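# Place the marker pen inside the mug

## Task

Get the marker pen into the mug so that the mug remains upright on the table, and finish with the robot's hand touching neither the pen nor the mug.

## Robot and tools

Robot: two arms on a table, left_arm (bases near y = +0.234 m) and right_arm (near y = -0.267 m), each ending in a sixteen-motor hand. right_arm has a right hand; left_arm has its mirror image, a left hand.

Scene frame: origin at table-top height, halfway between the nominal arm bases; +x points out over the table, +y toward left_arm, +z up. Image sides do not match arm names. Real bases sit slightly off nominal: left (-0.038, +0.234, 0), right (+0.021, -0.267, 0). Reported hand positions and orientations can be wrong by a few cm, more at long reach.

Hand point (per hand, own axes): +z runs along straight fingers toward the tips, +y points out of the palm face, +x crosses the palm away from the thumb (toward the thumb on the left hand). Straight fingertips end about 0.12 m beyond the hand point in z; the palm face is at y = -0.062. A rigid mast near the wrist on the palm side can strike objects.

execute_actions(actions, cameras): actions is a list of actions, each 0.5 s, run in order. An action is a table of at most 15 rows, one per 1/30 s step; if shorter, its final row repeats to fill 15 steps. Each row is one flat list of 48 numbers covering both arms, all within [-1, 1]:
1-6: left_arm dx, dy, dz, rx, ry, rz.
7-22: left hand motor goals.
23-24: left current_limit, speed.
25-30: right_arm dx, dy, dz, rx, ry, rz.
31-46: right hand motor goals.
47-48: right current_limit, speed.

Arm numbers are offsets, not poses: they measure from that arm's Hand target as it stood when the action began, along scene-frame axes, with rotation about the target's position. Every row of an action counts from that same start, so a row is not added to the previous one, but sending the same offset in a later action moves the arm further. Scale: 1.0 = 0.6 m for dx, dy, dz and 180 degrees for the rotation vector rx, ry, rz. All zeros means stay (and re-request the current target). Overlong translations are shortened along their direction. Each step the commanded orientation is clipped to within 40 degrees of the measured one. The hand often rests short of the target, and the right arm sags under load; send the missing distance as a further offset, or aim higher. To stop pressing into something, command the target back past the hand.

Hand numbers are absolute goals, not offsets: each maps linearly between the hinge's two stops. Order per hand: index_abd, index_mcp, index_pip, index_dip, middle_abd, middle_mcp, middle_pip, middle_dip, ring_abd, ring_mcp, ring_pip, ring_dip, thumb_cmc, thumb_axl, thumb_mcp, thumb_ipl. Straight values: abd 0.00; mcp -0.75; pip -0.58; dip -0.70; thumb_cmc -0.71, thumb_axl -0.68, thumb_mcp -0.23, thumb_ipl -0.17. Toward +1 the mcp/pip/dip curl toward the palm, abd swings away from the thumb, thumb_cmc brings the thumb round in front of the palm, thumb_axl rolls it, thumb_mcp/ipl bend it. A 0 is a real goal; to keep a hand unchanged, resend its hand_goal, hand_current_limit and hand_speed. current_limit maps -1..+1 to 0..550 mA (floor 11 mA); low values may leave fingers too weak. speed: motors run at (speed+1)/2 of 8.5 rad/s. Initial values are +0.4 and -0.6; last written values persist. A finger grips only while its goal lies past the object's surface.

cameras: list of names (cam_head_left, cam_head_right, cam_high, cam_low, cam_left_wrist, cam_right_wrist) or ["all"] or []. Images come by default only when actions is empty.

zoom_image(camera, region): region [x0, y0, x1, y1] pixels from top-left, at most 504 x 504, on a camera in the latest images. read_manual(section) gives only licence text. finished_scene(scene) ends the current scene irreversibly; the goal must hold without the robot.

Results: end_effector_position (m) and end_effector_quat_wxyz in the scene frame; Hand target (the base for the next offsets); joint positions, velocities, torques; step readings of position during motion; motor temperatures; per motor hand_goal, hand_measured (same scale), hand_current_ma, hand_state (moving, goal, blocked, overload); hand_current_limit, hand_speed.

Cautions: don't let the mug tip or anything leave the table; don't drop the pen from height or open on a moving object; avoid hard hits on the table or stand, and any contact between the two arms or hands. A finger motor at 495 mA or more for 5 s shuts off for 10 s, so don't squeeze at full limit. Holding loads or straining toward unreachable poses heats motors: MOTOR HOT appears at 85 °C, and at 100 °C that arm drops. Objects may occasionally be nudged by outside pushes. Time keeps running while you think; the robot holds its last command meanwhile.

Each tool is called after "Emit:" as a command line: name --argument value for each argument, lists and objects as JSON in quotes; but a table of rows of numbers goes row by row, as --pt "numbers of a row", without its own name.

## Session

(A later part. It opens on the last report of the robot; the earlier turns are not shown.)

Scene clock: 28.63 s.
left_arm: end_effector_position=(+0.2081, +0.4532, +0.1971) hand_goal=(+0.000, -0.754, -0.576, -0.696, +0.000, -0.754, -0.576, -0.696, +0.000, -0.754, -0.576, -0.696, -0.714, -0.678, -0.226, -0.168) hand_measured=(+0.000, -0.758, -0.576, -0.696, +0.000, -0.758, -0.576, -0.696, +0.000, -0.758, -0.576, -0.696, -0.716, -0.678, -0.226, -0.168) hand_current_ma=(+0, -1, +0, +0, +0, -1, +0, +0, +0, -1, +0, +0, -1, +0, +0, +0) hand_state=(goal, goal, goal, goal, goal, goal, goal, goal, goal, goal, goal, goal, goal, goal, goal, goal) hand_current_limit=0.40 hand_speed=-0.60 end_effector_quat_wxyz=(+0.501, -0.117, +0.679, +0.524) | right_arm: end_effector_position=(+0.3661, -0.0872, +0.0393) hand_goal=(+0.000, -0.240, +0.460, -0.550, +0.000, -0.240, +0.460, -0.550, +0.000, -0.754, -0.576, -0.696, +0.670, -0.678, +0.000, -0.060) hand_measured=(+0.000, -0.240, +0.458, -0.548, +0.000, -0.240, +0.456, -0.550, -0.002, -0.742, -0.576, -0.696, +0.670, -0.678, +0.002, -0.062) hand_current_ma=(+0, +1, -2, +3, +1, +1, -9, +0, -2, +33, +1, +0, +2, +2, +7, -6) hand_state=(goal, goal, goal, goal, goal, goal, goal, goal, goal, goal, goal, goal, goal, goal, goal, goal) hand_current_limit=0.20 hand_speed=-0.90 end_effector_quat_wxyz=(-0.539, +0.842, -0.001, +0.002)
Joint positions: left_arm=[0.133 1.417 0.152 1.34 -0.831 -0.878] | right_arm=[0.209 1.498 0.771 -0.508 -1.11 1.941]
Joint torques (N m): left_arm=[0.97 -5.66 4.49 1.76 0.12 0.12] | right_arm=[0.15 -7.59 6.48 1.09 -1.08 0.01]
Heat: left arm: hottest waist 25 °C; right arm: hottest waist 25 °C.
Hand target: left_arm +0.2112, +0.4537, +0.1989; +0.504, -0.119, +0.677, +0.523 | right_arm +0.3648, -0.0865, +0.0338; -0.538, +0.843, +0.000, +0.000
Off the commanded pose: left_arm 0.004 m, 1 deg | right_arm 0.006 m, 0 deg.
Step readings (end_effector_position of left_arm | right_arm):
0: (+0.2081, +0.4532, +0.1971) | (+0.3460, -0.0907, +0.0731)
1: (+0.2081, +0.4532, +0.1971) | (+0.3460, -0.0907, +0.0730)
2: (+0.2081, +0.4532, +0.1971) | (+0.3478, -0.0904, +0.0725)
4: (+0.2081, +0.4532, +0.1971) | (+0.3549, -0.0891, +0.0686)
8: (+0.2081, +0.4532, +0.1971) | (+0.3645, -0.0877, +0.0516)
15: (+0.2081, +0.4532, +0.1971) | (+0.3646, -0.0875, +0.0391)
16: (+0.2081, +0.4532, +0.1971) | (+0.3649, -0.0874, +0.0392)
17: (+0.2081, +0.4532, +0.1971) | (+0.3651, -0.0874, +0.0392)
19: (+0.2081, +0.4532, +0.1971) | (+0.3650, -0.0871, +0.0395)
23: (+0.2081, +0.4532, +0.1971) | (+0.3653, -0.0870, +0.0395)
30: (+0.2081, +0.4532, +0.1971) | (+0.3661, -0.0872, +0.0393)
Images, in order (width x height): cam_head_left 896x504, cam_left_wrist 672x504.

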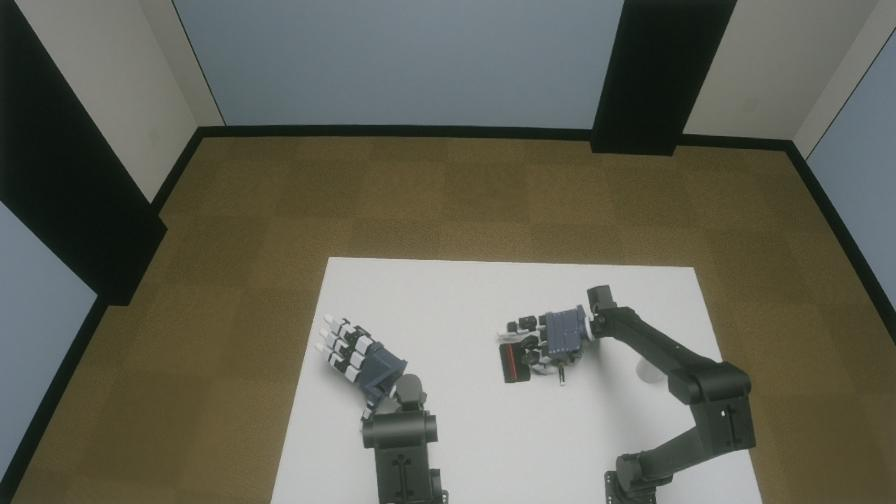

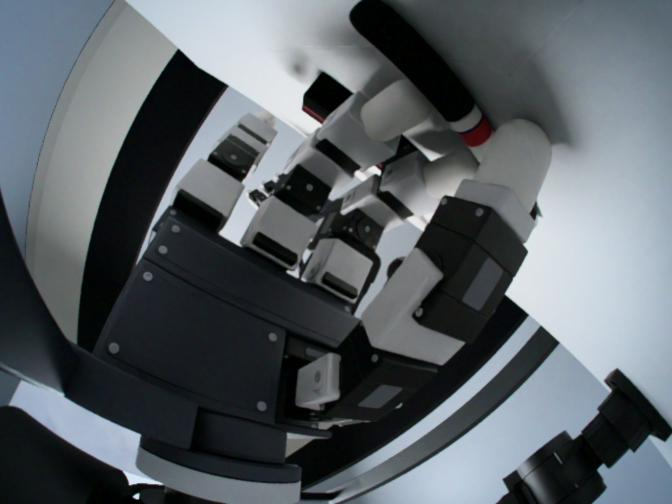

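Emit:
execute_actions --actions '[[[0,0,0,0,0,0,0,-0.754,-0.576,-0.696,0,-0.754,-0.576,-0.696,0,-0.754,-0.576,-0.696,-0.714,-0.678,-0.226,-0.168,0.4,-0.6,0,0.012,0.02,0,0,0,0,-0.24,0.46,-0.55,0,-0.24,0.46,-0.55,0,-0.754,-0.576,-0.696,0.67,-0.678,-0.1,-0.06,0.2,-0.8]],[[0,0,0,0,0,0,0,-0.754,-0.576,-0.696,0,-0.754,-0.576,-0.696,0,-0.754,-0.576,-0.696,-0.714,-0.678,-0.226,-0.168,0.4,-0.6,0.06,0,0,0,0,0,0,-0.24,0.46,-0.55,0,-0.24,0.46,-0.55,0,-0.754,-0.576,-0.696,0.67,-0.678,-0.1,-0.06,0.2,-0.9]]]' --cameras '["cam_left_wrist", "cam_head_left"]'

Emit:
zoom_image --camera "cam_head_left" --region '[480, 240, 700, 400]'

Scene clock: 31.13 s.
left_arm: end_effector_position=(+0.2081, +0.4532, +0.1971) hand_goal=(+0.000, -0.754, -0.576, -0.696, +0.000, -0.754, -0.576, -0.696, +0.000, -0.754, -0.576, -0.696, -0.714, -0.678, -0.226, -0.168) hand_measured=(+0.000, -0.758, -0.576, -0.696, +0.000, -0.758, -0.576, -0.696, +0.000, -0.758, -0.576, -0.696, -0.716, -0.678, -0.226, -0.168) hand_current_ma=(+0, -1, +0, +0, +0, -1, +0, +0, +0, -1, +0, +0, -1, +0, +0, +0) hand_state=(goal, goal, goal, goal, goal, goal, goal, goal, goal, goal, goal, goal, goal, goal, goal, goal) hand_current_limit=0.40 hand_speed=-0.60 end_effector_quat_wxyz=(+0.501, -0.117, +0.679, +0.524) | right_arm: end_effector_position=(+0.3805, -0.0804, +0.0387) hand_goal=(+0.000, -0.240, +0.460, -0.550, +0.000, -0.240, +0.460, -0.550, +0.000, -0.754, -0.576, -0.696, +0.670, -0.678, -0.100, -0.060) hand_measured=(+0.000, -0.240, +0.458, -0.548, -0.002, -0.234, +0.462, -0.548, -0.002, -0.742, -0.576, -0.696, +0.670, -0.678, -0.096, -0.062) hand_current_ma=(+0, +1, -2, +3, -2, +13, +2, +3, -2, +33, +1, +0, +1, +2, +11, -5) hand_state=(goal, goal, goal, goal, goal, goal, goal, goal, goal, goal, goal, goal, goal, goal, goal, goal) hand_current_limit=0.20 hand_speed=-0.90 end_effector_quat_wxyz=(-0.536, +0.844, -0.007, -0.012)
Joint positions: left_arm=[0.133 1.417 0.152 1.34 -0.831 -0.878] | right_arm=[0.222 1.549 0.83 -0.533 -1.107 1.956]
Joint torques (N m): left_arm=[0.97 -5.71 4.52 1.78 0.11 0.11] | right_arm=[-0.15 -9.05 10.09 0.29 -1.16 0.05]
Heat: left arm: hottest waist 25 °C; right arm: hottest waist 25 °C.
Hand target: left_arm +0.2112, +0.4537, +0.1989; +0.504, -0.119, +0.677, +0.523 | right_arm +0.4007, -0.0793, +0.0458; -0.538, +0.843, +0.000, -0.001
Off the commanded pose: left_arm 0.004 m, 1 deg | right_arm 0.021 m, 2 deg.
Step readings (end_effector_position of left_arm | right_arm):
0: (+0.2081, +0.4532, +0.1971) | (+0.3661, -0.0872, +0.0393)
1: (+0.2081, +0.4532, +0.1971) | (+0.3661, -0.0872, +0.0393)
2: (+0.2081, +0.4532, +0.1971) | (+0.3661, -0.0873, +0.0393)
4: (+0.2081, +0.4532, +0.1971) | (+0.3656, -0.0873, +0.0390)
8: (+0.2081, +0.4532, +0.1971) | (+0.3637, -0.0851, +0.0393)
15: (+0.2081, +0.4532, +0.1971) | (+0.3625, -0.0835, +0.0409)
16: (+0.2081, +0.4532, +0.1971) | (+0.3625, -0.0834, +0.0410)
17: (+0.2081, +0.4532, +0.1971) | (+0.3625, -0.0834, +0.0410)
19: (+0.2081, +0.4532, +0.1971) | (+0.3639, -0.0832, +0.0402)
23: (+0.2081, +0.4532, +0.1971) | (+0.3738, -0.0813, +0.0385)
30: (+0.2081, +0.4532, +0.1971) | (+0.3808, -0.0802, +0.0390)
Images, in order (width x height): cam_head_left 896x504, cam_left_wrist 672x504.

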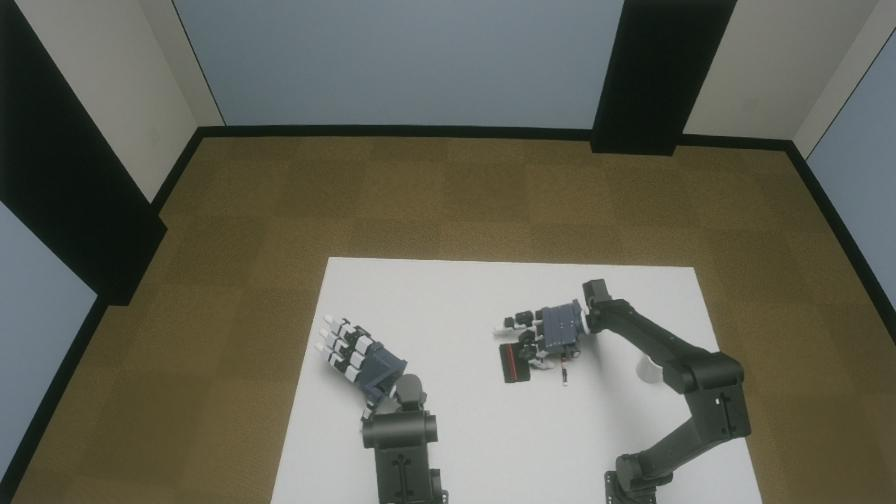

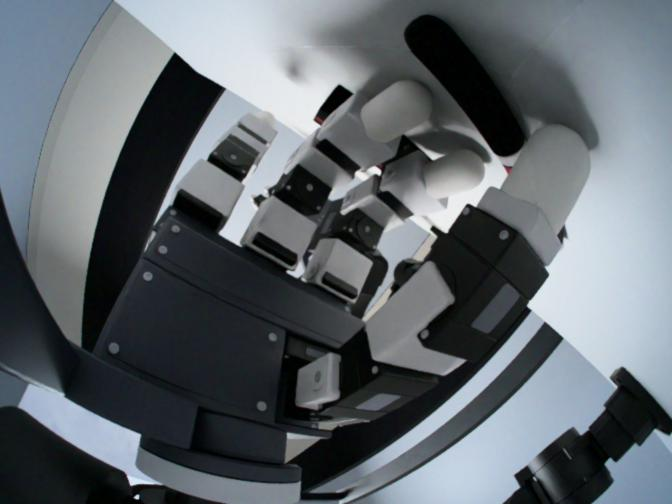

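Scaled by 2.291 from the camera's 896x504 image, which has a finer 1280x720 frame.

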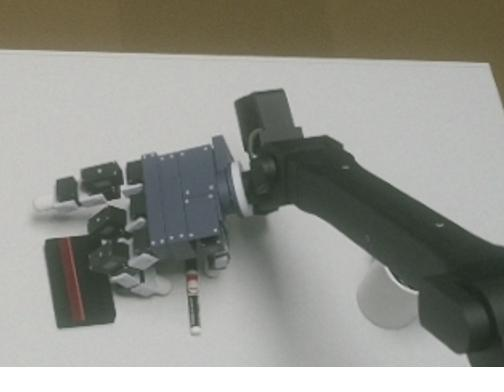

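Emit:
execute_actions --actions '[[[0,0,0,0,0,0,0,-0.754,-0.576,-0.696,0,-0.754,-0.576,-0.696,0,-0.754,-0.576,-0.696,-0.714,-0.678,-0.226,-0.168,0.4,-0.6,0.02,0,0,0,0,0,0,-0.24,0.46,-0.55,0,-0.24,0.46,-0.55,0,-0.754,-0.576,-0.696,0.67,-0.678,-0.1,-0.06,0.2,-0.9]]]' --cameras '["cam_left_wrist"]'

Scene clock: 31.93 s.
left_arm: end_effector_position=(+0.2081, +0.4532, +0.1971) hand_goal=(+0.000, -0.754, -0.576, -0.696, +0.000, -0.754, -0.576, -0.696, +0.000, -0.754, -0.576, -0.696, -0.714, -0.678, -0.226, -0.168) hand_measured=(+0.000, -0.758, -0.576, -0.696, +0.000, -0.758, -0.576, -0.696, +0.000, -0.758, -0.576, -0.696, -0.716, -0.678, -0.226, -0.168) hand_current_ma=(+0, -1, +0, +0, +0, -1, +0, +0, +0, -1, +0, +0, -1, +0, +0, +0) hand_state=(goal, goal, goal, goal, goal, goal, goal, goal, goal, goal, goal, goal, goal, goal, goal, goal) hand_current_limit=0.40 hand_speed=-0.60 end_effector_quat_wxyz=(+0.501, -0.117, +0.679, +0.524) | right_arm: end_effector_position=(+0.3923, -0.0793, +0.0389) hand_goal=(+0.000, -0.240, +0.460, -0.550, +0.000, -0.240, +0.460, -0.550, +0.000, -0.754, -0.576, -0.696, +0.670, -0.678, -0.100, -0.060) hand_measured=(+0.000, -0.240, +0.458, -0.548, -0.002, -0.234, +0.462, -0.548, -0.002, -0.742, -0.576, -0.696, +0.670, -0.678, -0.096, -0.062) hand_current_ma=(+0, +1, -2, +3, -2, +13, +2, +3, -2, +33, +1, +0, +1, +2, +11, -5) hand_state=(goal, goal, goal, goal, goal, goal, goal, goal, goal, goal, goal, goal, goal, goal, goal, goal) hand_current_limit=0.20 hand_speed=-0.90 end_effector_quat_wxyz=(-0.536, +0.844, -0.005, -0.012)
Joint positions: left_arm=[0.133 1.417 0.152 1.34 -0.831 -0.878] | right_arm=[0.22 1.577 0.866 -0.549 -1.107 1.945]
Joint torques (N m): left_arm=[1.03 -5.71 4.52 1.77 0.11 0.12] | right_arm=[0.85 -9.11 10.18 0.43 -1.2 -0.05]
Heat: left arm: hottest waist 25 °C; right arm: hottest waist 25 °C.
Hand target: left_arm +0.2112, +0.4537, +0.1989; +0.504, -0.119, +0.677, +0.523 | right_arm +0.4128, -0.0794, +0.0459; -0.538, +0.843, +0.000, +0.000
Off the commanded pose: left_arm 0.004 m, 1 deg | right_arm 0.021 m, 1 deg.
Step readings (end_effector_position of left_arm | right_arm):
0: (+0.2081, +0.4532, +0.1971) | (+0.3805, -0.0804, +0.0387)
1: (+0.2081, +0.4532, +0.1971) | (+0.3806, -0.0804, +0.0388)
2: (+0.2081, +0.4532, +0.1971) | (+0.3810, -0.0803, +0.0389)
4: (+0.2081, +0.4532, +0.1971) | (+0.3834, -0.0801, +0.0389)
8: (+0.2081, +0.4532, +0.1971) | (+0.3903, -0.0794, +0.0389)
15: (+0.2081, +0.4532, +0.1971) | (+0.3924, -0.0792, +0.0390)
Images, in order (width x height): cam_left_wrist 672x504.

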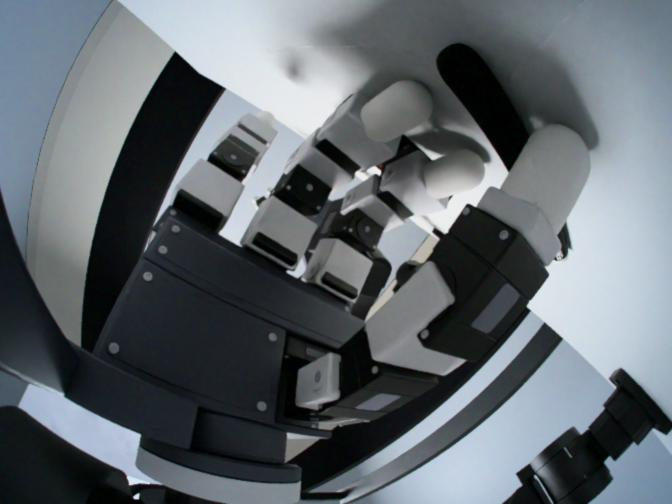

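Emit:
execute_actions --actions '[[[0,0,0,0,0,0,0,-0.754,-0.576,-0.696,0,-0.754,-0.576,-0.696,0,-0.754,-0.576,-0.696,-0.714,-0.678,-0.226,-0.168,0.4,-0.6,0,0,0.0,0,0,0,0,-0.24,0.46,-0.55,0,-0.24,0.46,-0.55,0,-0.754,-0.576,-0.696,0.67,-0.678,0.1,-0.06,0.2,-0.85]],[[0,0,0,0,0,0,0,-0.754,-0.576,-0.696,0,-0.754,-0.576,-0.696,0,-0.754,-0.576,-0.696,-0.714,-0.678,-0.226,-0.168,0.4,-0.6,0,0,0,0,0,0,0,-0.234,0.474,-0.54,0,-0.234,0.474,-0.54,0,-0.754,-0.576,-0.696,0.67,-0.678,0.2,-0.04,0.2,-0.85]],[[0,0,0,0,0,0,0,-0.754,-0.576,-0.696,0,-0.754,-0.576,-0.696,0,-0.754,-0.576,-0.696,-0.714,-0.678,-0.226,-0.168,0.4,-0.6,0,0,0,0,0,0,0,-0.18,0.50,-0.52,0,-0.18,0.50,-0.52,0,-0.754,-0.576,-0.696,0.67,-0.678,0.2,-0.02,0.2,-0.85]]]' --cameras '["cam_left_wrist"]'

Emit:
zoom_image --camera "cam_left_wrist" --region '[340, 0, 672, 300]'

Scene clock: 33.87 s.
left_arm: end_effector_position=(+0.2081, +0.4532, +0.1971) hand_goal=(+0.000, -0.754, -0.576, -0.696, +0.000, -0.754, -0.576, -0.696, +0.000, -0.754, -0.576, -0.696, -0.714, -0.678, -0.226, -0.168) hand_measured=(+0.000, -0.758, -0.576, -0.696, +0.000, -0.758, -0.576, -0.696, +0.000, -0.758, -0.576, -0.696, -0.716, -0.678, -0.226, -0.168) hand_current_ma=(+0, -1, +0, +0, +0, -1, +0, +0, +0, -1, +0, +0, -1, +0, +0, +0) hand_state=(goal, goal, goal, goal, goal, goal, goal, goal, goal, goal, goal, goal, goal, goal, goal, goal) hand_current_limit=0.40 hand_speed=-0.60 end_effector_quat_wxyz=(+0.501, -0.117, +0.679, +0.524) | right_arm: end_effector_position=(+0.3922, -0.0793, +0.0386) hand_goal=(+0.000, -0.180, +0.500, -0.520, +0.000, -0.180, +0.500, -0.520, +0.000, -0.754, -0.576, -0.696, +0.670, -0.678, +0.200, -0.020) hand_measured=(+0.000, -0.240, +0.464, -0.538, -0.002, -0.236, +0.466, -0.536, -0.002, -0.742, -0.576, -0.696, +0.670, -0.678, +0.102, -0.058) hand_current_ma=(+0, -234, -117, -50, -2, -218, -109, -44, -2, +33, +1, +0, +1, +2, -330, -177) hand_state=(goal, blocked, blocked, goal, goal, blocked, blocked, goal, goal, goal, goal, goal, goal, goal, blocked, blocked) hand_current_limit=0.20 hand_speed=-0.85 end_effector_quat_wxyz=(-0.536, +0.844, -0.005, -0.013)
Joint positions: left_arm=[0.133 1.417 0.152 1.34 -0.831 -0.878] | right_arm=[0.22 1.578 0.866 -0.55 -1.107 1.944]
Joint torques (N m): left_arm=[1.03 -5.71 4.51 1.8 0.12 0.11] | right_arm=[0.21 -8.64 10.29 0.05 -1.23 0.01]
Heat: left arm: hottest waist 25 °C; right arm: hottest waist 25 °C.
Hand target: left_arm +0.2112, +0.4537, +0.1989; +0.504, -0.119, +0.677, +0.523 | right_arm +0.4128, -0.0794, +0.0459; -0.538, +0.843, +0.000, +0.000
Off the commanded pose: left_arm 0.004 m, 1 deg | right_arm 0.022 m, 2 deg.
Step readings (end_effector_position of left_arm | right_arm):
0: (+0.2081, +0.4532, +0.1971) | (+0.3924, -0.0793, +0.0389)
1: (+0.2081, +0.4532, +0.1971) | (+0.3924, -0.0793, +0.0389)
2: (+0.2081, +0.4532, +0.1971) | (+0.3924, -0.0793, +0.0389)
4: (+0.2081, +0.4532, +0.1971) | (+0.3924, -0.0793, +0.0389)
8: (+0.2081, +0.4532, +0.1971) | (+0.3923, -0.0793, +0.0389)
15: (+0.2081, +0.4532, +0.1971) | (+0.3923, -0.0793, +0.0389)
16: (+0.2081, +0.4532, +0.1971) | (+0.3923, -0.0793, +0.0389)
17: (+0.2081, +0.4532, +0.1971) | (+0.3923, -0.0793, +0.0389)
19: (+0.2081, +0.4532, +0.1971) | (+0.3923, -0.0793, +0.0389)
23: (+0.2081, +0.4532, +0.1971) | (+0.3923, -0.0793, +0.0389)
30: (+0.2081, +0.4532, +0.1971) | (+0.3923, -0.0793, +0.0389)
31: (+0.2081, +0.4532, +0.1971) | (+0.3923, -0.0793, +0.0389)
32: (+0.2081, +0.4532, +0.1971) | (+0.3923, -0.0793, +0.0388)
34: (+0.2081, +0.4532, +0.1971) | (+0.3922, -0.0793, +0.0386)
38: (+0.2081, +0.4532, +0.1971) | (+0.3922, -0.0793, +0.0386)
45: (+0.2081, +0.4532, +0.1971) | (+0.3922, -0.0793, +0.0386)
Images, in order (width x height): cam_left_wrist 672x504.

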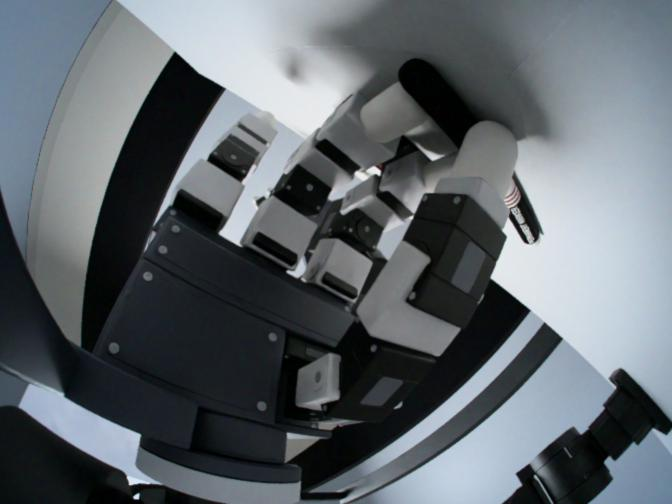

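Scaled by 1.518 from the camera's 672x504 image, which has a finer 960x720 frame.

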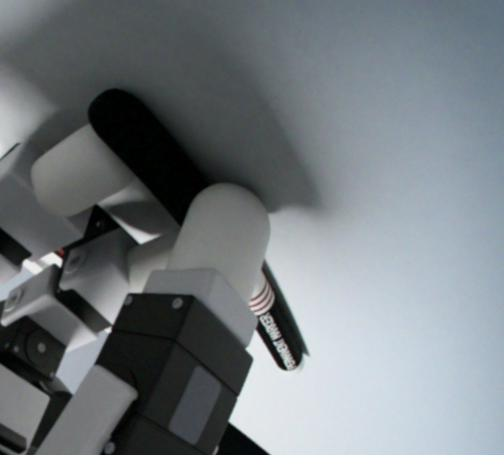

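Emit:
execute_actions --actions '[[[0,0,0,0,0,0,0,-0.754,-0.576,-0.696,0,-0.754,-0.576,-0.696,0,-0.754,-0.576,-0.696,-0.714,-0.678,-0.226,-0.168,0.4,-0.6,0,0,0.16,0,0,0,0,-0.18,0.50,-0.52,0,-0.18,0.50,-0.52,0,-0.754,-0.576,-0.696,0.67,-0.678,0.2,-0.02,0.2,-0.85]],[[0,0,0,0,0,0,0,-0.754,-0.576,-0.696,0,-0.754,-0.576,-0.696,0,-0.754,-0.576,-0.696,-0.714,-0.678,-0.226,-0.168,0.4,-0.6,0,-0.03,0.16,0,0,0,0,-0.18,0.50,-0.52,0,-0.18,0.50,-0.52,0,-0.754,-0.576,-0.696,0.67,-0.678,0.2,-0.02,0.2,-0.85]],[[0,0,0,0,0,0,0,-0.754,-0.576,-0.696,0,-0.754,-0.576,-0.696,0,-0.754,-0.576,-0.696,-0.714,-0.678,-0.226,-0.168,0.4,-0.6,-0.0443,-0.12,0.008,-0.0414,-0.152,-0.013,0,-0.18,0.50,-0.52,0,-0.18,0.50,-0.52,0,-0.754,-0.576,-0.696,0.67,-0.678,0.2,-0.02,0.2,-0.85]]]' --cameras '["cam_left_wrist", "cam_high", "cam_head_left"]'

Scene clock: 37.53 s.
left_arm: end_effector_position=(+0.2081, +0.4532, +0.1971) hand_goal=(+0.000, -0.754, -0.576, -0.696, +0.000, -0.754, -0.576, -0.696, +0.000, -0.754, -0.576, -0.696, -0.714, -0.678, -0.226, -0.168) hand_measured=(+0.000, -0.758, -0.576, -0.696, +0.000, -0.758, -0.576, -0.696, +0.000, -0.758, -0.576, -0.696, -0.716, -0.678, -0.226, -0.168) hand_current_ma=(+0, -1, +0, +0, +0, -1, +0, +0, +0, -1, +0, +0, -1, +0, +0, +0) hand_state=(goal, goal, goal, goal, goal, goal, goal, goal, goal, goal, goal, goal, goal, goal, goal, goal) hand_current_limit=0.40 hand_speed=-0.60 end_effector_quat_wxyz=(+0.501, -0.117, +0.679, +0.524) | right_arm: end_effector_position=(+0.3809, -0.1653, +0.2455) hand_goal=(+0.000, -0.180, +0.500, -0.520, +0.000, -0.180, +0.500, -0.520, +0.000, -0.754, -0.576, -0.696, +0.670, -0.678, +0.200, -0.020) hand_measured=(+0.000, -0.240, +0.464, -0.538, -0.002, -0.236, +0.466, -0.536, -0.002, -0.742, -0.576, -0.696, +0.670, -0.678, +0.102, -0.058) hand_current_ma=(+0, -234, -117, -50, -2, -218, -109, -44, -2, +33, +1, +0, +0, +2, -330, -177) hand_state=(goal, blocked, blocked, goal, goal, blocked, blocked, goal, goal, goal, goal, goal, goal, goal, blocked, blocked) hand_current_limit=0.20 hand_speed=-0.85 end_effector_quat_wxyz=(-0.468, +0.853, +0.109, +0.204)
Joint positions: left_arm=[0.133 1.417 0.152 1.34 -0.831 -0.878] | right_arm=[0.057 1.043 0.982 -1.027 -1.001 1.588]
Joint torques (N m): left_arm=[0.97 -5.77 4.51 1.77 0.12 0.12] | right_arm=[-0.91 -4.42 9.22 1.48 -1.03 -0.16]
Heat: left arm: hottest waist 25 °C; right arm: hottest waist 25 °C.
Hand target: left_arm +0.2112, +0.4537, +0.1989; +0.504, -0.119, +0.677, +0.523 | right_arm +0.3862, -0.1694, +0.2426; -0.467, +0.852, +0.110, +0.210
Off the commanded pose: left_arm 0.004 m, 1 deg | right_arm 0.007 m, 1 deg.
Step readings (end_effector_position of left_arm | right_arm):
0: (+0.2081, +0.4532, +0.1971) | (+0.3922, -0.0793, +0.0386)
1: (+0.2081, +0.4532, +0.1971) | (+0.3920, -0.0793, +0.0388)
2: (+0.2081, +0.4532, +0.1971) | (+0.3902, -0.0797, +0.0408)
4: (+0.2081, +0.4532, +0.1971) | (+0.3854, -0.0806, +0.0506)
8: (+0.2081, +0.4532, +0.1971) | (+0.3865, -0.0802, +0.0928)
15: (+0.2081, +0.4532, +0.1971) | (+0.4009, -0.0772, +0.1378)
16: (+0.2081, +0.4532, +0.1971) | (+0.3997, -0.0774, +0.1379)
17: (+0.2081, +0.4532, +0.1971) | (+0.3960, -0.0791, +0.1392)
19: (+0.2081, +0.4532, +0.1971) | (+0.3884, -0.0824, +0.1468)
23: (+0.2081, +0.4532, +0.1971) | (+0.3881, -0.0903, +0.1839)
30: (+0.2081, +0.4532, +0.1971) | (+0.3984, -0.0945, +0.2296)
31: (+0.2081, +0.4532, +0.1971) | (+0.3985, -0.0955, +0.2295)
32: (+0.2081, +0.4532, +0.1971) | (+0.4006, -0.1017, +0.2265)
34: (+0.2081, +0.4532, +0.1971) | (+0.3995, -0.1180, +0.2197)
38: (+0.2081, +0.4532, +0.1971) | (+0.3813, -0.1532, +0.2278)
45: (+0.2081, +0.4532, +0.1971) | (+0.3809, -0.1642, +0.2593)
Images, in order (width x height): cam_head_left 896x504, cam_high 896x504, cam_left_wrist 672x504.

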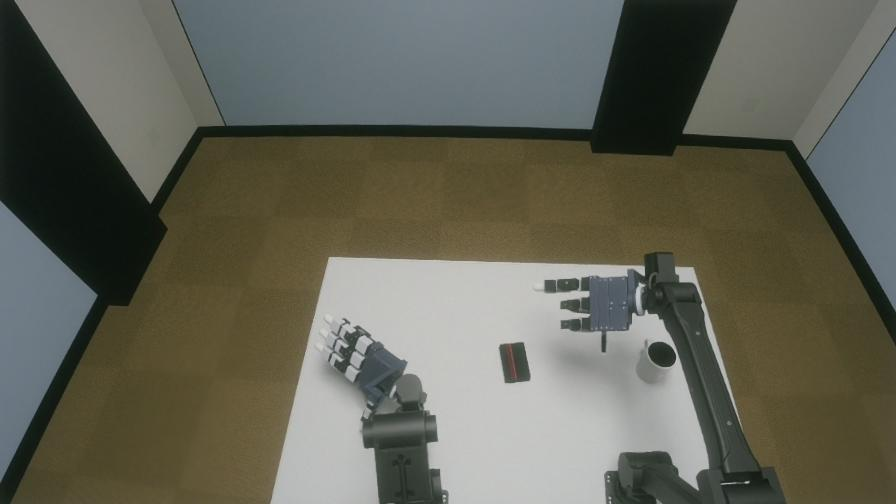

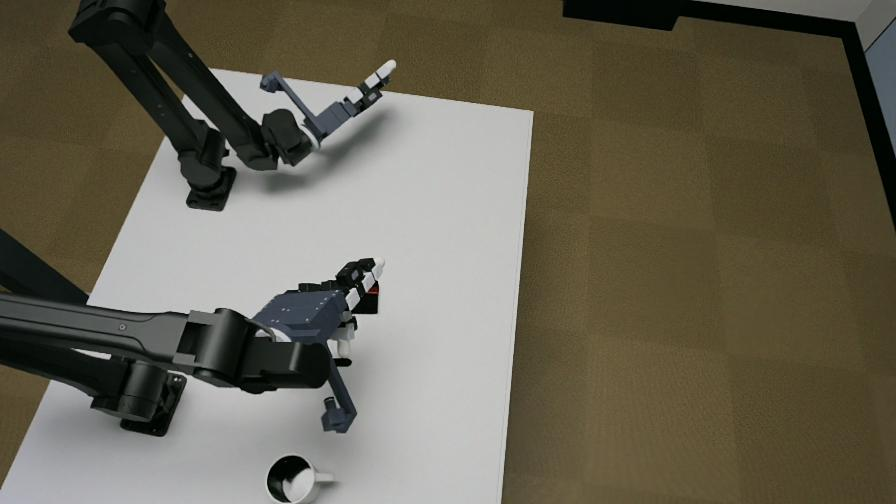

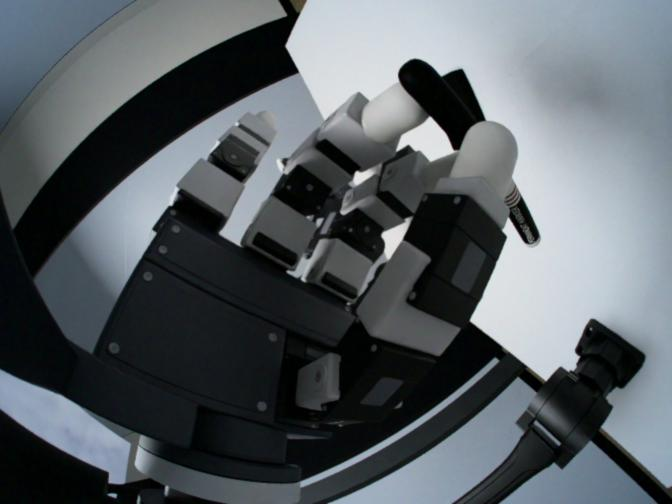

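Emit:
execute_actions --actions '[[[0,0,0,0,0,0,0,-0.754,-0.576,-0.696,0,-0.754,-0.576,-0.696,0,-0.754,-0.576,-0.696,-0.714,-0.678,-0.226,-0.168,0.4,-0.6,-0.0443,-0.133,0.02,-0.0414,-0.152,-0.013,0,-0.18,0.50,-0.52,0,-0.18,0.50,-0.52,0,-0.754,-0.576,-0.696,0.67,-0.678,0.2,-0.02,0.2,-0.85]],[[0,0,0,0,0,0,0,-0.754,-0.576,-0.696,0,-0.754,-0.576,-0.696,0,-0.754,-0.576,-0.696,-0.714,-0.678,-0.226,-0.168,0.4,-0.6,-0.0443,-0.133,0.02,-0.0414,-0.152,-0.013,0,-0.18,0.50,-0.52,0,-0.18,0.50,-0.52,0,-0.754,-0.576,-0.696,0.67,-0.678,0.2,-0.02,0.2,-0.85]]]' --cameras '["cam_left_wrist", "cam_high", "cam_head_left","cam_low"]'

Scene clock: 39.53 s.
left_arm: end_effector_position=(+0.2081, +0.4532, +0.1971) hand_goal=(+0.000, -0.754, -0.576, -0.696, +0.000, -0.754, -0.576, -0.696, +0.000, -0.754, -0.576, -0.696, -0.714, -0.678, -0.226, -0.168) hand_measured=(+0.000, -0.758, -0.576, -0.696, +0.000, -0.758, -0.576, -0.696, +0.000, -0.758, -0.576, -0.696, -0.716, -0.678, -0.226, -0.168) hand_current_ma=(+0, -1, +0, +0, +0, -1, +0, +0, +0, -1, +0, +0, -1, +0, +0, +0) hand_state=(goal, goal, goal, goal, goal, goal, goal, goal, goal, goal, goal, goal, goal, goal, goal, goal) hand_current_limit=0.40 hand_speed=-0.60 end_effector_quat_wxyz=(+0.501, -0.117, +0.679, +0.524) | right_arm: end_effector_position=(+0.3334, -0.3261, +0.2697) hand_goal=(+0.000, -0.180, +0.500, -0.520, +0.000, -0.180, +0.500, -0.520, +0.000, -0.754, -0.576, -0.696, +0.670, -0.678, +0.200, -0.020) hand_measured=(-0.002, -0.240, +0.464, -0.538, -0.002, -0.236, +0.466, -0.536, -0.002, -0.750, -0.576, -0.696, +0.670, -0.678, +0.102, -0.058) hand_current_ma=(-2, -234, -117, -50, -5, -218, -109, -44, -4, +9, +1, +0, -1, +2, -330, -177) hand_state=(goal, blocked, blocked, goal, goal, blocked, blocked, goal, goal, goal, goal, goal, goal, goal, blocked, blocked) hand_current_limit=0.20 hand_speed=-0.85 end_effector_quat_wxyz=(-0.231, +0.717, +0.282, +0.595)
Joint positions: left_arm=[0.133 1.417 0.152 1.34 -0.831 -0.878] | right_arm=[-0.635 0.595 0.555 -0.899 -1.338 0.641]
Joint torques (N m): left_arm=[1.03 -5.71 4.51 1.77 0.12 0.11] | right_arm=[-0.79 1.14 9.4 0.8 -1.18 -0.22]
Heat: left arm: hottest waist 25 °C; right arm: hottest waist 25 °C.
Hand target: left_arm +0.2112, +0.4537, +0.1989; +0.504, -0.119, +0.677, +0.523 | right_arm +0.3330, -0.3289, +0.2666; -0.246, +0.716, +0.303, +0.579
Off the commanded pose: left_arm 0.004 m, 1 deg | right_arm 0.004 m, 3 deg.
Step readings (end_effector_position of left_arm | right_arm):
0: (+0.2081, +0.4532, +0.1971) | (+0.3809, -0.1653, +0.2455)
1: (+0.2081, +0.4532, +0.1971) | (+0.3811, -0.1659, +0.2451)
2: (+0.2081, +0.4532, +0.1971) | (+0.3824, -0.1697, +0.2435)
4: (+0.2081, +0.4532, +0.1971) | (+0.3779, -0.1894, +0.2364)
8: (+0.2081, +0.4532, +0.1971) | (+0.3549, -0.2272, +0.2377)
15: (+0.2081, +0.4532, +0.1971) | (+0.3532, -0.2423, +0.2649)
16: (+0.2081, +0.4532, +0.1971) | (+0.3542, -0.2440, +0.2634)
17: (+0.2081, +0.4532, +0.1971) | (+0.3552, -0.2473, +0.2616)
19: (+0.2081, +0.4532, +0.1971) | (+0.3509, -0.2671, +0.2542)
23: (+0.2081, +0.4532, +0.1971) | (+0.3310, -0.3029, +0.2498)
30: (+0.2081, +0.4532, +0.1971) | (+0.3285, -0.3226, +0.2711)
Images, in order (width x height): cam_head_left 896x504, cam_high 896x504, cam_low 896x504, cam_left_wrist 672x504.

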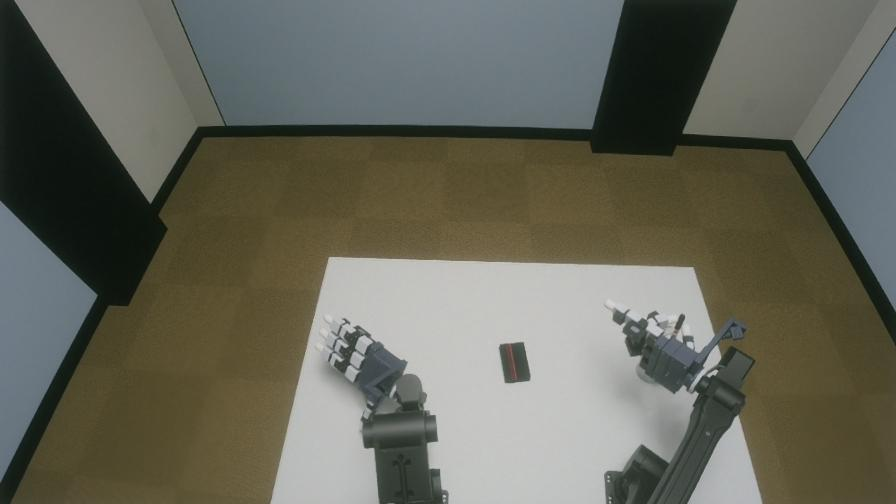

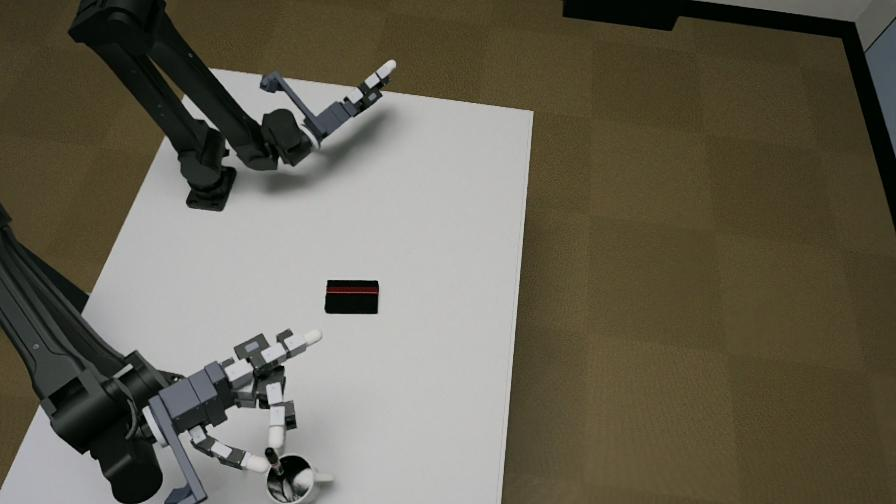

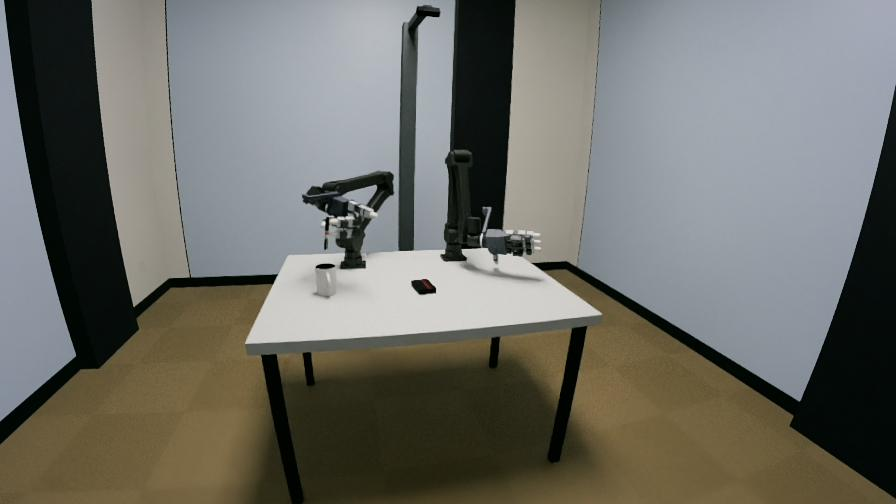

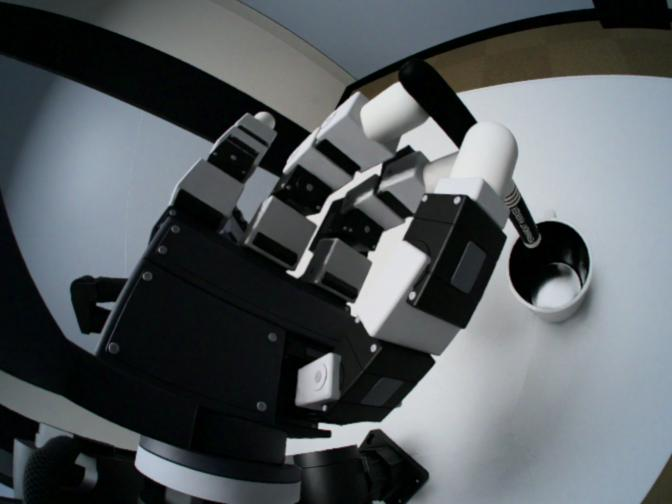

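Emit:
zoom_image --camera "cam_high" --region '[180, 380, 380, 504]'

Emit:
zoom_image --camera "cam_head_left" --region '[580, 280, 780, 420]'

Emit:
zoom_image --camera "cam_low" --region '[280, 170, 420, 310]'

Scaled by 2.520 from the camera's 896x504 image, which has a finer 1280x720 frame.

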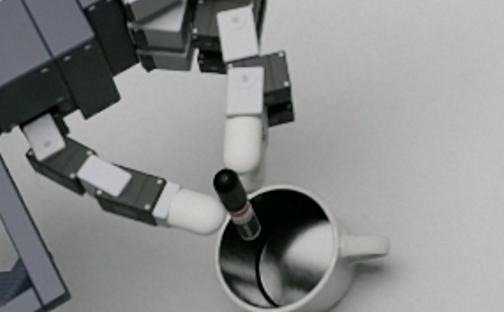

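Scaled by 2.520 from the camera's 896x504 image, which has a finer 1280x720 frame.

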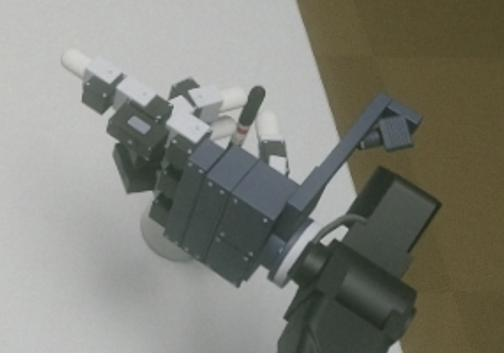

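Scaled by 3.600 from the camera's 896x504 image, which has a finer 1280x720 frame.

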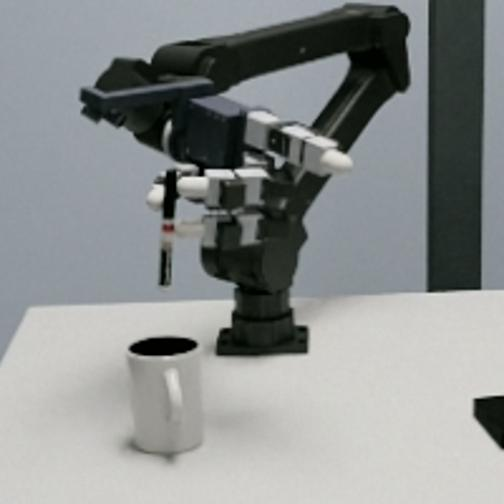

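Emit:
execute_actions --actions '[[[0,0,0,0,0,0,0,-0.754,-0.576,-0.696,0,-0.754,-0.576,-0.696,0,-0.754,-0.576,-0.696,-0.714,-0.678,-0.226,-0.168,0.4,-0.6,0,0,-0.09,0,0,0,0,-0.18,0.50,-0.52,0,-0.18,0.50,-0.52,0,-0.754,-0.576,-0.696,0.67,-0.678,0.2,-0.02,0.2,-0.85]]]' --cameras '["cam_left_wrist", "cam_high", "cam_low"]'

Emit:
zoom_image --camera "cam_high" --region '[180, 380, 380, 504]'

Emit:
zoom_image --camera "cam_low" --region '[280, 170, 420, 310]'

Scene clock: 41.73 s.
left_arm: end_effector_position=(+0.2081, +0.4532, +0.1971) hand_goal=(+0.000, -0.754, -0.576, -0.696, +0.000, -0.754, -0.576, -0.696, +0.000, -0.754, -0.576, -0.696, -0.714, -0.678, -0.226, -0.168) hand_measured=(+0.000, -0.758, -0.576, -0.696, +0.000, -0.758, -0.576, -0.696, +0.000, -0.758, -0.576, -0.696, -0.716, -0.678, -0.226, -0.168) hand_current_ma=(+0, -1, +0, +0, +0, -1, +0, +0, +0, -1, +0, +0, -1, +0, +0, +0) hand_state=(goal, goal, goal, goal, goal, goal, goal, goal, goal, goal, goal, goal, goal, goal, goal, goal) hand_current_limit=0.40 hand_speed=-0.60 end_effector_quat_wxyz=(+0.501, -0.117, +0.679, +0.524) | right_arm: end_effector_position=(+0.3300, -0.3220, +0.2033) hand_goal=(+0.000, -0.180, +0.500, -0.520, +0.000, -0.180, +0.500, -0.520, +0.000, -0.754, -0.576, -0.696, +0.670, -0.678, +0.200, -0.020) hand_measured=(-0.002, -0.240, +0.464, -0.538, -0.002, -0.236, +0.466, -0.536, -0.002, -0.752, -0.576, -0.696, +0.670, -0.678, +0.102, -0.058) hand_current_ma=(-3, -234, -117, -50, -5, -218, -109, -44, -4, +7, +1, +0, -2, +2, -330, -177) hand_state=(goal, blocked, blocked, goal, goal, blocked, blocked, goal, goal, goal, goal, goal, goal, goal, blocked, blocked) hand_current_limit=0.20 hand_speed=-0.85 end_effector_quat_wxyz=(-0.249, +0.719, +0.295, +0.578)
Joint positions: left_arm=[0.133 1.417 0.152 1.34 -0.831 -0.878] | right_arm=[-0.65 0.719 0.459 -0.979 -1.349 0.357]
Joint torques (N m): left_arm=[1.03 -5.6 4.49 1.8 0.12 0.12] | right_arm=[0.44 0.91 10.74 0.35 -1.36 -0.26]
Heat: left arm: hottest waist 25 °C; right arm: hottest waist 25 °C.
Hand target: left_arm +0.2112, +0.4537, +0.1989; +0.504, -0.119, +0.677, +0.523 | right_arm +0.3330, -0.3289, +0.2128; -0.246, +0.716, +0.303, +0.579
Off the commanded pose: left_arm 0.004 m, 1 deg | right_arm 0.012 m, 1 deg.
Step readings (end_effector_position of left_arm | right_arm):
0: (+0.2081, +0.4532, +0.1971) | (+0.3334, -0.3261, +0.2697)
1: (+0.2081, +0.4532, +0.1971) | (+0.3334, -0.3260, +0.2692)
2: (+0.2081, +0.4532, +0.1971) | (+0.3334, -0.3256, +0.2675)
4: (+0.2081, +0.4532, +0.1971) | (+0.3321, -0.3243, +0.2569)
8: (+0.2081, +0.4532, +0.1971) | (+0.3290, -0.3225, +0.2220)
15: (+0.2081, +0.4532, +0.1971) | (+0.3304, -0.3235, +0.2045)
Images, in order (width x height): cam_high 896x504, cam_low 896x504, cam_left_wrist 672x504.

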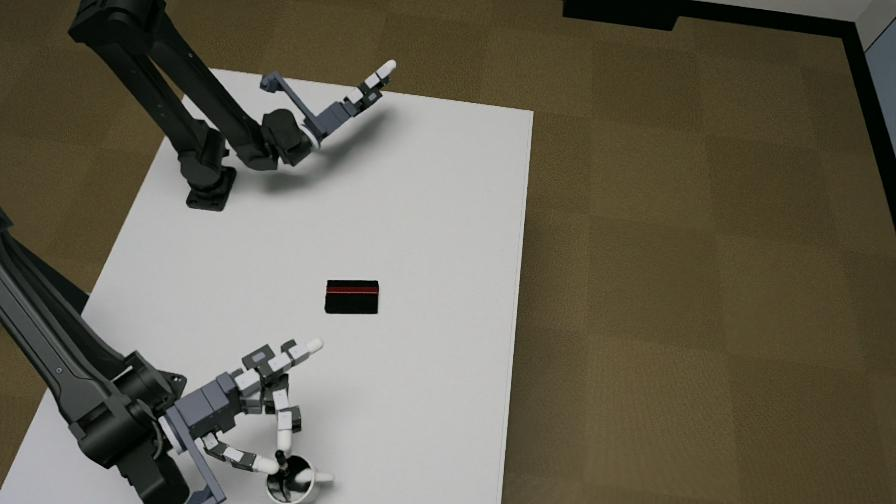

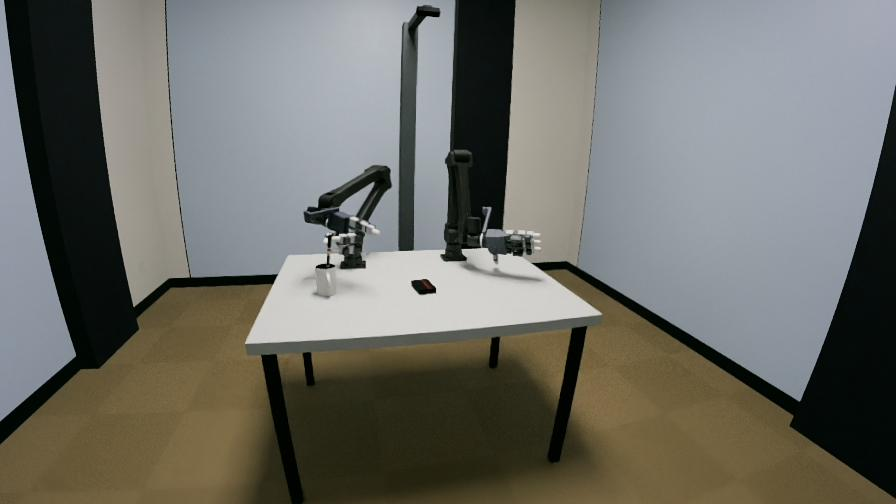

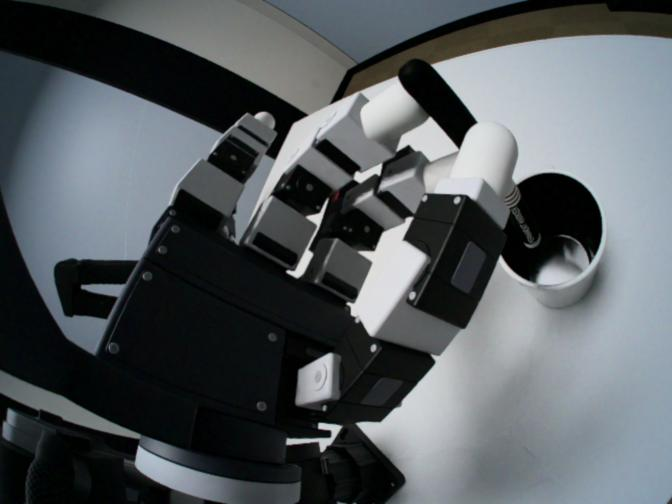

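Scaled by 2.520 from the camera's 896x504 image, which has a finer 1280x720 frame.

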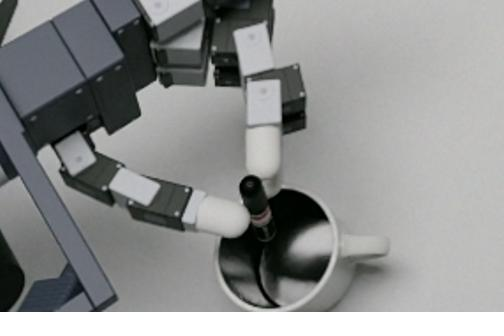

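Scaled by 3.600 from the camera's 896x504 image, which has a finer 1280x720 frame.

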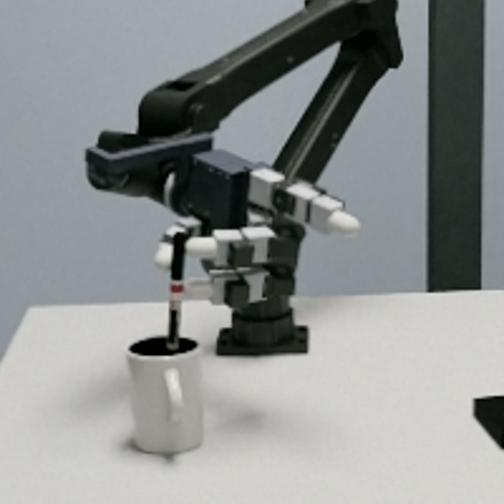

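Emit:
execute_actions --actions '[[[0,0,0,0,0,0,0,-0.754,-0.576,-0.696,0,-0.754,-0.576,-0.696,0,-0.754,-0.576,-0.696,-0.714,-0.678,-0.226,-0.168,0.4,-0.6,0.01,-0.01,-0.03,0,0,0,0,-0.18,0.50,-0.52,0,-0.18,0.50,-0.52,0,-0.754,-0.576,-0.696,0.67,-0.678,0.2,-0.02,0.2,-0.85]],[[0,0,0,0,0,0,0,-0.754,-0.576,-0.696,0,-0.754,-0.576,-0.696,0,-0.754,-0.576,-0.696,-0.714,-0.678,-0.226,-0.168,0.4,-0.6,0,0,-0.04,0,0,0,0,-0.18,0.50,-0.52,0,-0.18,0.50,-0.52,0,-0.754,-0.576,-0.696,0.67,-0.678,0.2,-0.02,0.2,-0.85]]]' --cameras '["cam_left_wrist", "cam_high", "cam_low"]'

Emit:
zoom_image --camera "cam_high" --region '[180, 380, 380, 504]'

Emit:
zoom_image --camera "cam_low" --region '[280, 170, 420, 310]'

Scene clock: 43.27 s.
left_arm: end_effector_position=(+0.2081, +0.4532, +0.1971) hand_goal=(+0.000, -0.754, -0.576, -0.696, +0.000, -0.754, -0.576, -0.696, +0.000, -0.754, -0.576, -0.696, -0.714, -0.678, -0.226, -0.168) hand_measured=(+0.000, -0.758, -0.576, -0.696, +0.000, -0.758, -0.576, -0.696, +0.000, -0.758, -0.576, -0.696, -0.716, -0.678, -0.226, -0.168) hand_current_ma=(+0, -1, +0, +0, +0, -1, +0, +0, +0, -1, +0, +0, -1, +0, +0, +0) hand_state=(goal, goal, goal, goal, goal, goal, goal, goal, goal, goal, goal, goal, goal, goal, goal, goal) hand_current_limit=0.40 hand_speed=-0.60 end_effector_quat_wxyz=(+0.501, -0.117, +0.679, +0.524) | right_arm: end_effector_position=(+0.3388, -0.3313, +0.1725) hand_goal=(+0.000, -0.180, +0.500, -0.520, +0.000, -0.180, +0.500, -0.520, +0.000, -0.754, -0.576, -0.696, +0.670, -0.678, +0.200, -0.020) hand_measured=(-0.002, -0.240, +0.464, -0.538, -0.002, -0.236, +0.466, -0.536, -0.002, -0.752, -0.576, -0.696, +0.670, -0.678, +0.102, -0.058) hand_current_ma=(-3, -234, -117, -50, -5, -218, -109, -44, -4, +6, +1, +0, -2, +2, -330, -177) hand_state=(goal, blocked, blocked, goal, goal, blocked, blocked, goal, goal, goal, goal, goal, goal, goal, blocked, blocked) hand_current_limit=0.20 hand_speed=-0.85 end_effector_quat_wxyz=(-0.250, +0.716, +0.304, +0.576)
Joint positions: left_arm=[0.133 1.417 0.152 1.34 -0.831 -0.878] | right_arm=[-0.665 0.865 0.438 -0.946 -1.355 0.21]
Joint torques (N m): left_arm=[0.97 -5.71 4.52 1.77 0.13 0.12] | right_arm=[-0.67 -0.5 7.97 0.98 -1.45 -0.22]
Heat: left arm: hottest waist 25 °C; right arm: hottest waist 25 °C.
Hand target: left_arm +0.2112, +0.4537, +0.1989; +0.504, -0.119, +0.677, +0.523 | right_arm +0.3390, -0.3350, +0.1707; -0.246, +0.716, +0.303, +0.579
Off the commanded pose: left_arm 0.004 m, 1 deg | right_arm 0.004 m, 1 deg.
Step readings (end_effector_position of left_arm | right_arm):
0: (+0.2081, +0.4532, +0.1971) | (+0.3300, -0.3220, +0.2033)
1: (+0.2081, +0.4532, +0.1971) | (+0.3301, -0.3220, +0.2033)
2: (+0.2081, +0.4532, +0.1971) | (+0.3304, -0.3223, +0.2030)
4: (+0.2081, +0.4532, +0.1971) | (+0.3317, -0.3239, +0.2001)
8: (+0.2081, +0.4532, +0.1971) | (+0.3347, -0.3283, +0.1902)
15: (+0.2081, +0.4532, +0.1971) | (+0.3360, -0.3287, +0.1872)
16: (+0.2081, +0.4532, +0.1971) | (+0.3360, -0.3286, +0.1873)
17: (+0.2081, +0.4532, +0.1971) | (+0.3363, -0.3287, +0.1872)
19: (+0.2081, +0.4532, +0.1971) | (+0.3377, -0.3301, +0.1858)
23: (+0.2081, +0.4532, +0.1971) | (+0.3386, -0.3313, +0.1769)
30: (+0.2081, +0.4532, +0.1971) | (+0.3385, -0.3312, +0.1720)
Images, in order (width x height): cam_high 896x504, cam_low 896x504, cam_left_wrist 672x504.

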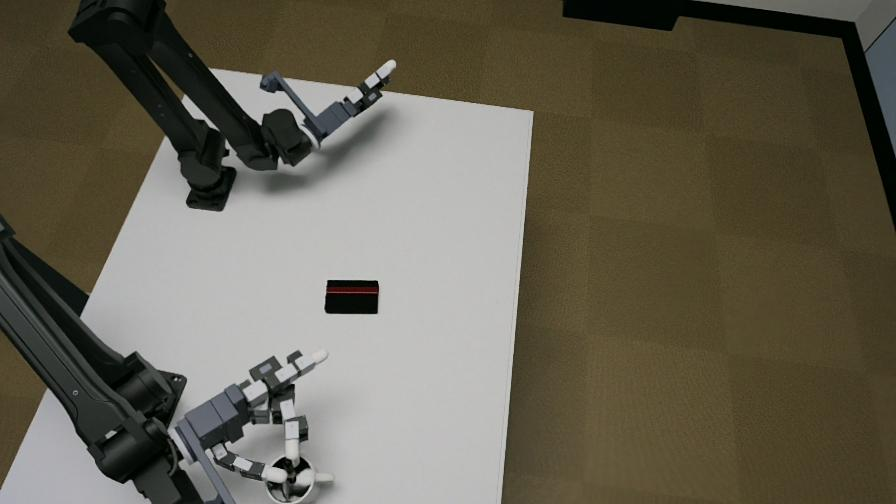

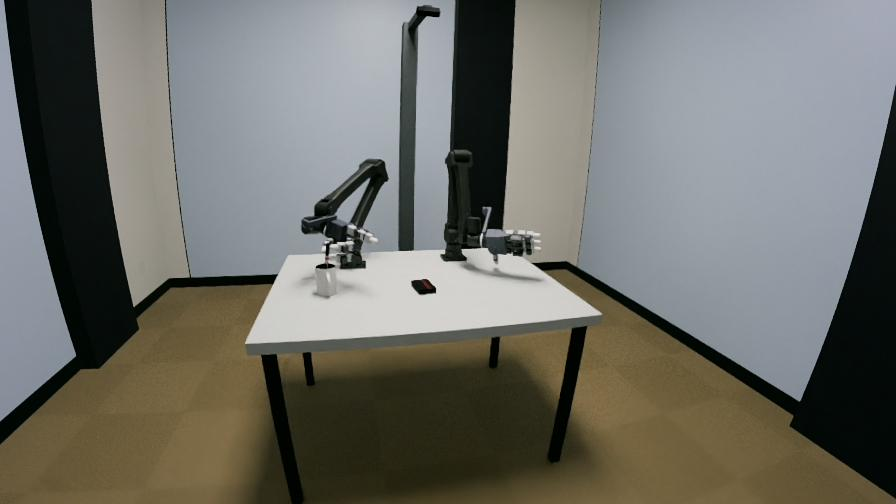

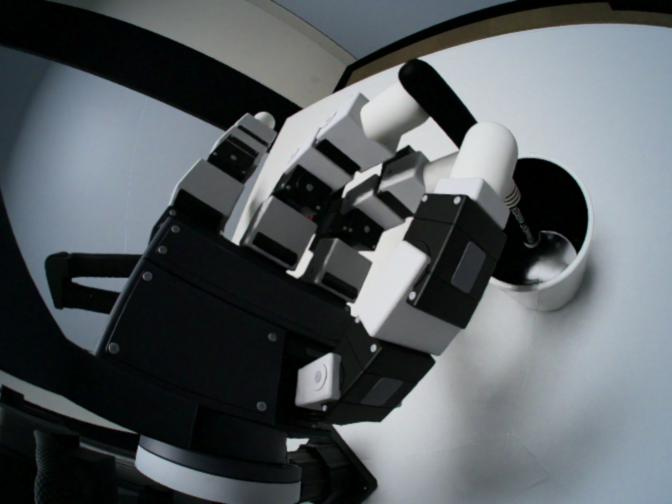

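Scaled by 2.520 from the camera's 896x504 image, which has a finer 1280x720 frame.

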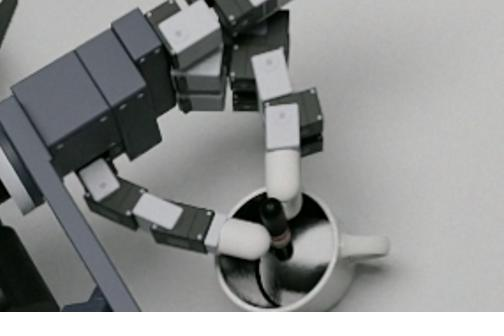

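Scaled by 3.600 from the camera's 896x504 image, which has a finer 1280x720 frame.

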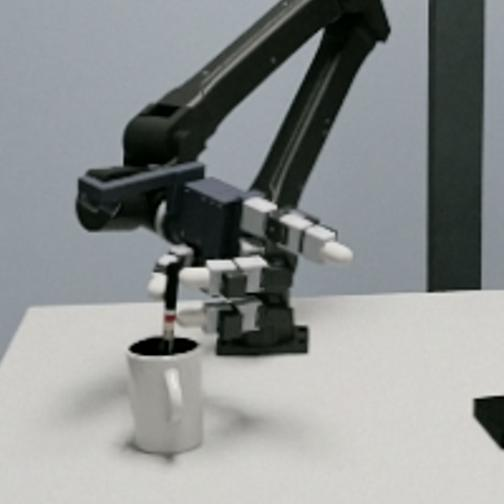

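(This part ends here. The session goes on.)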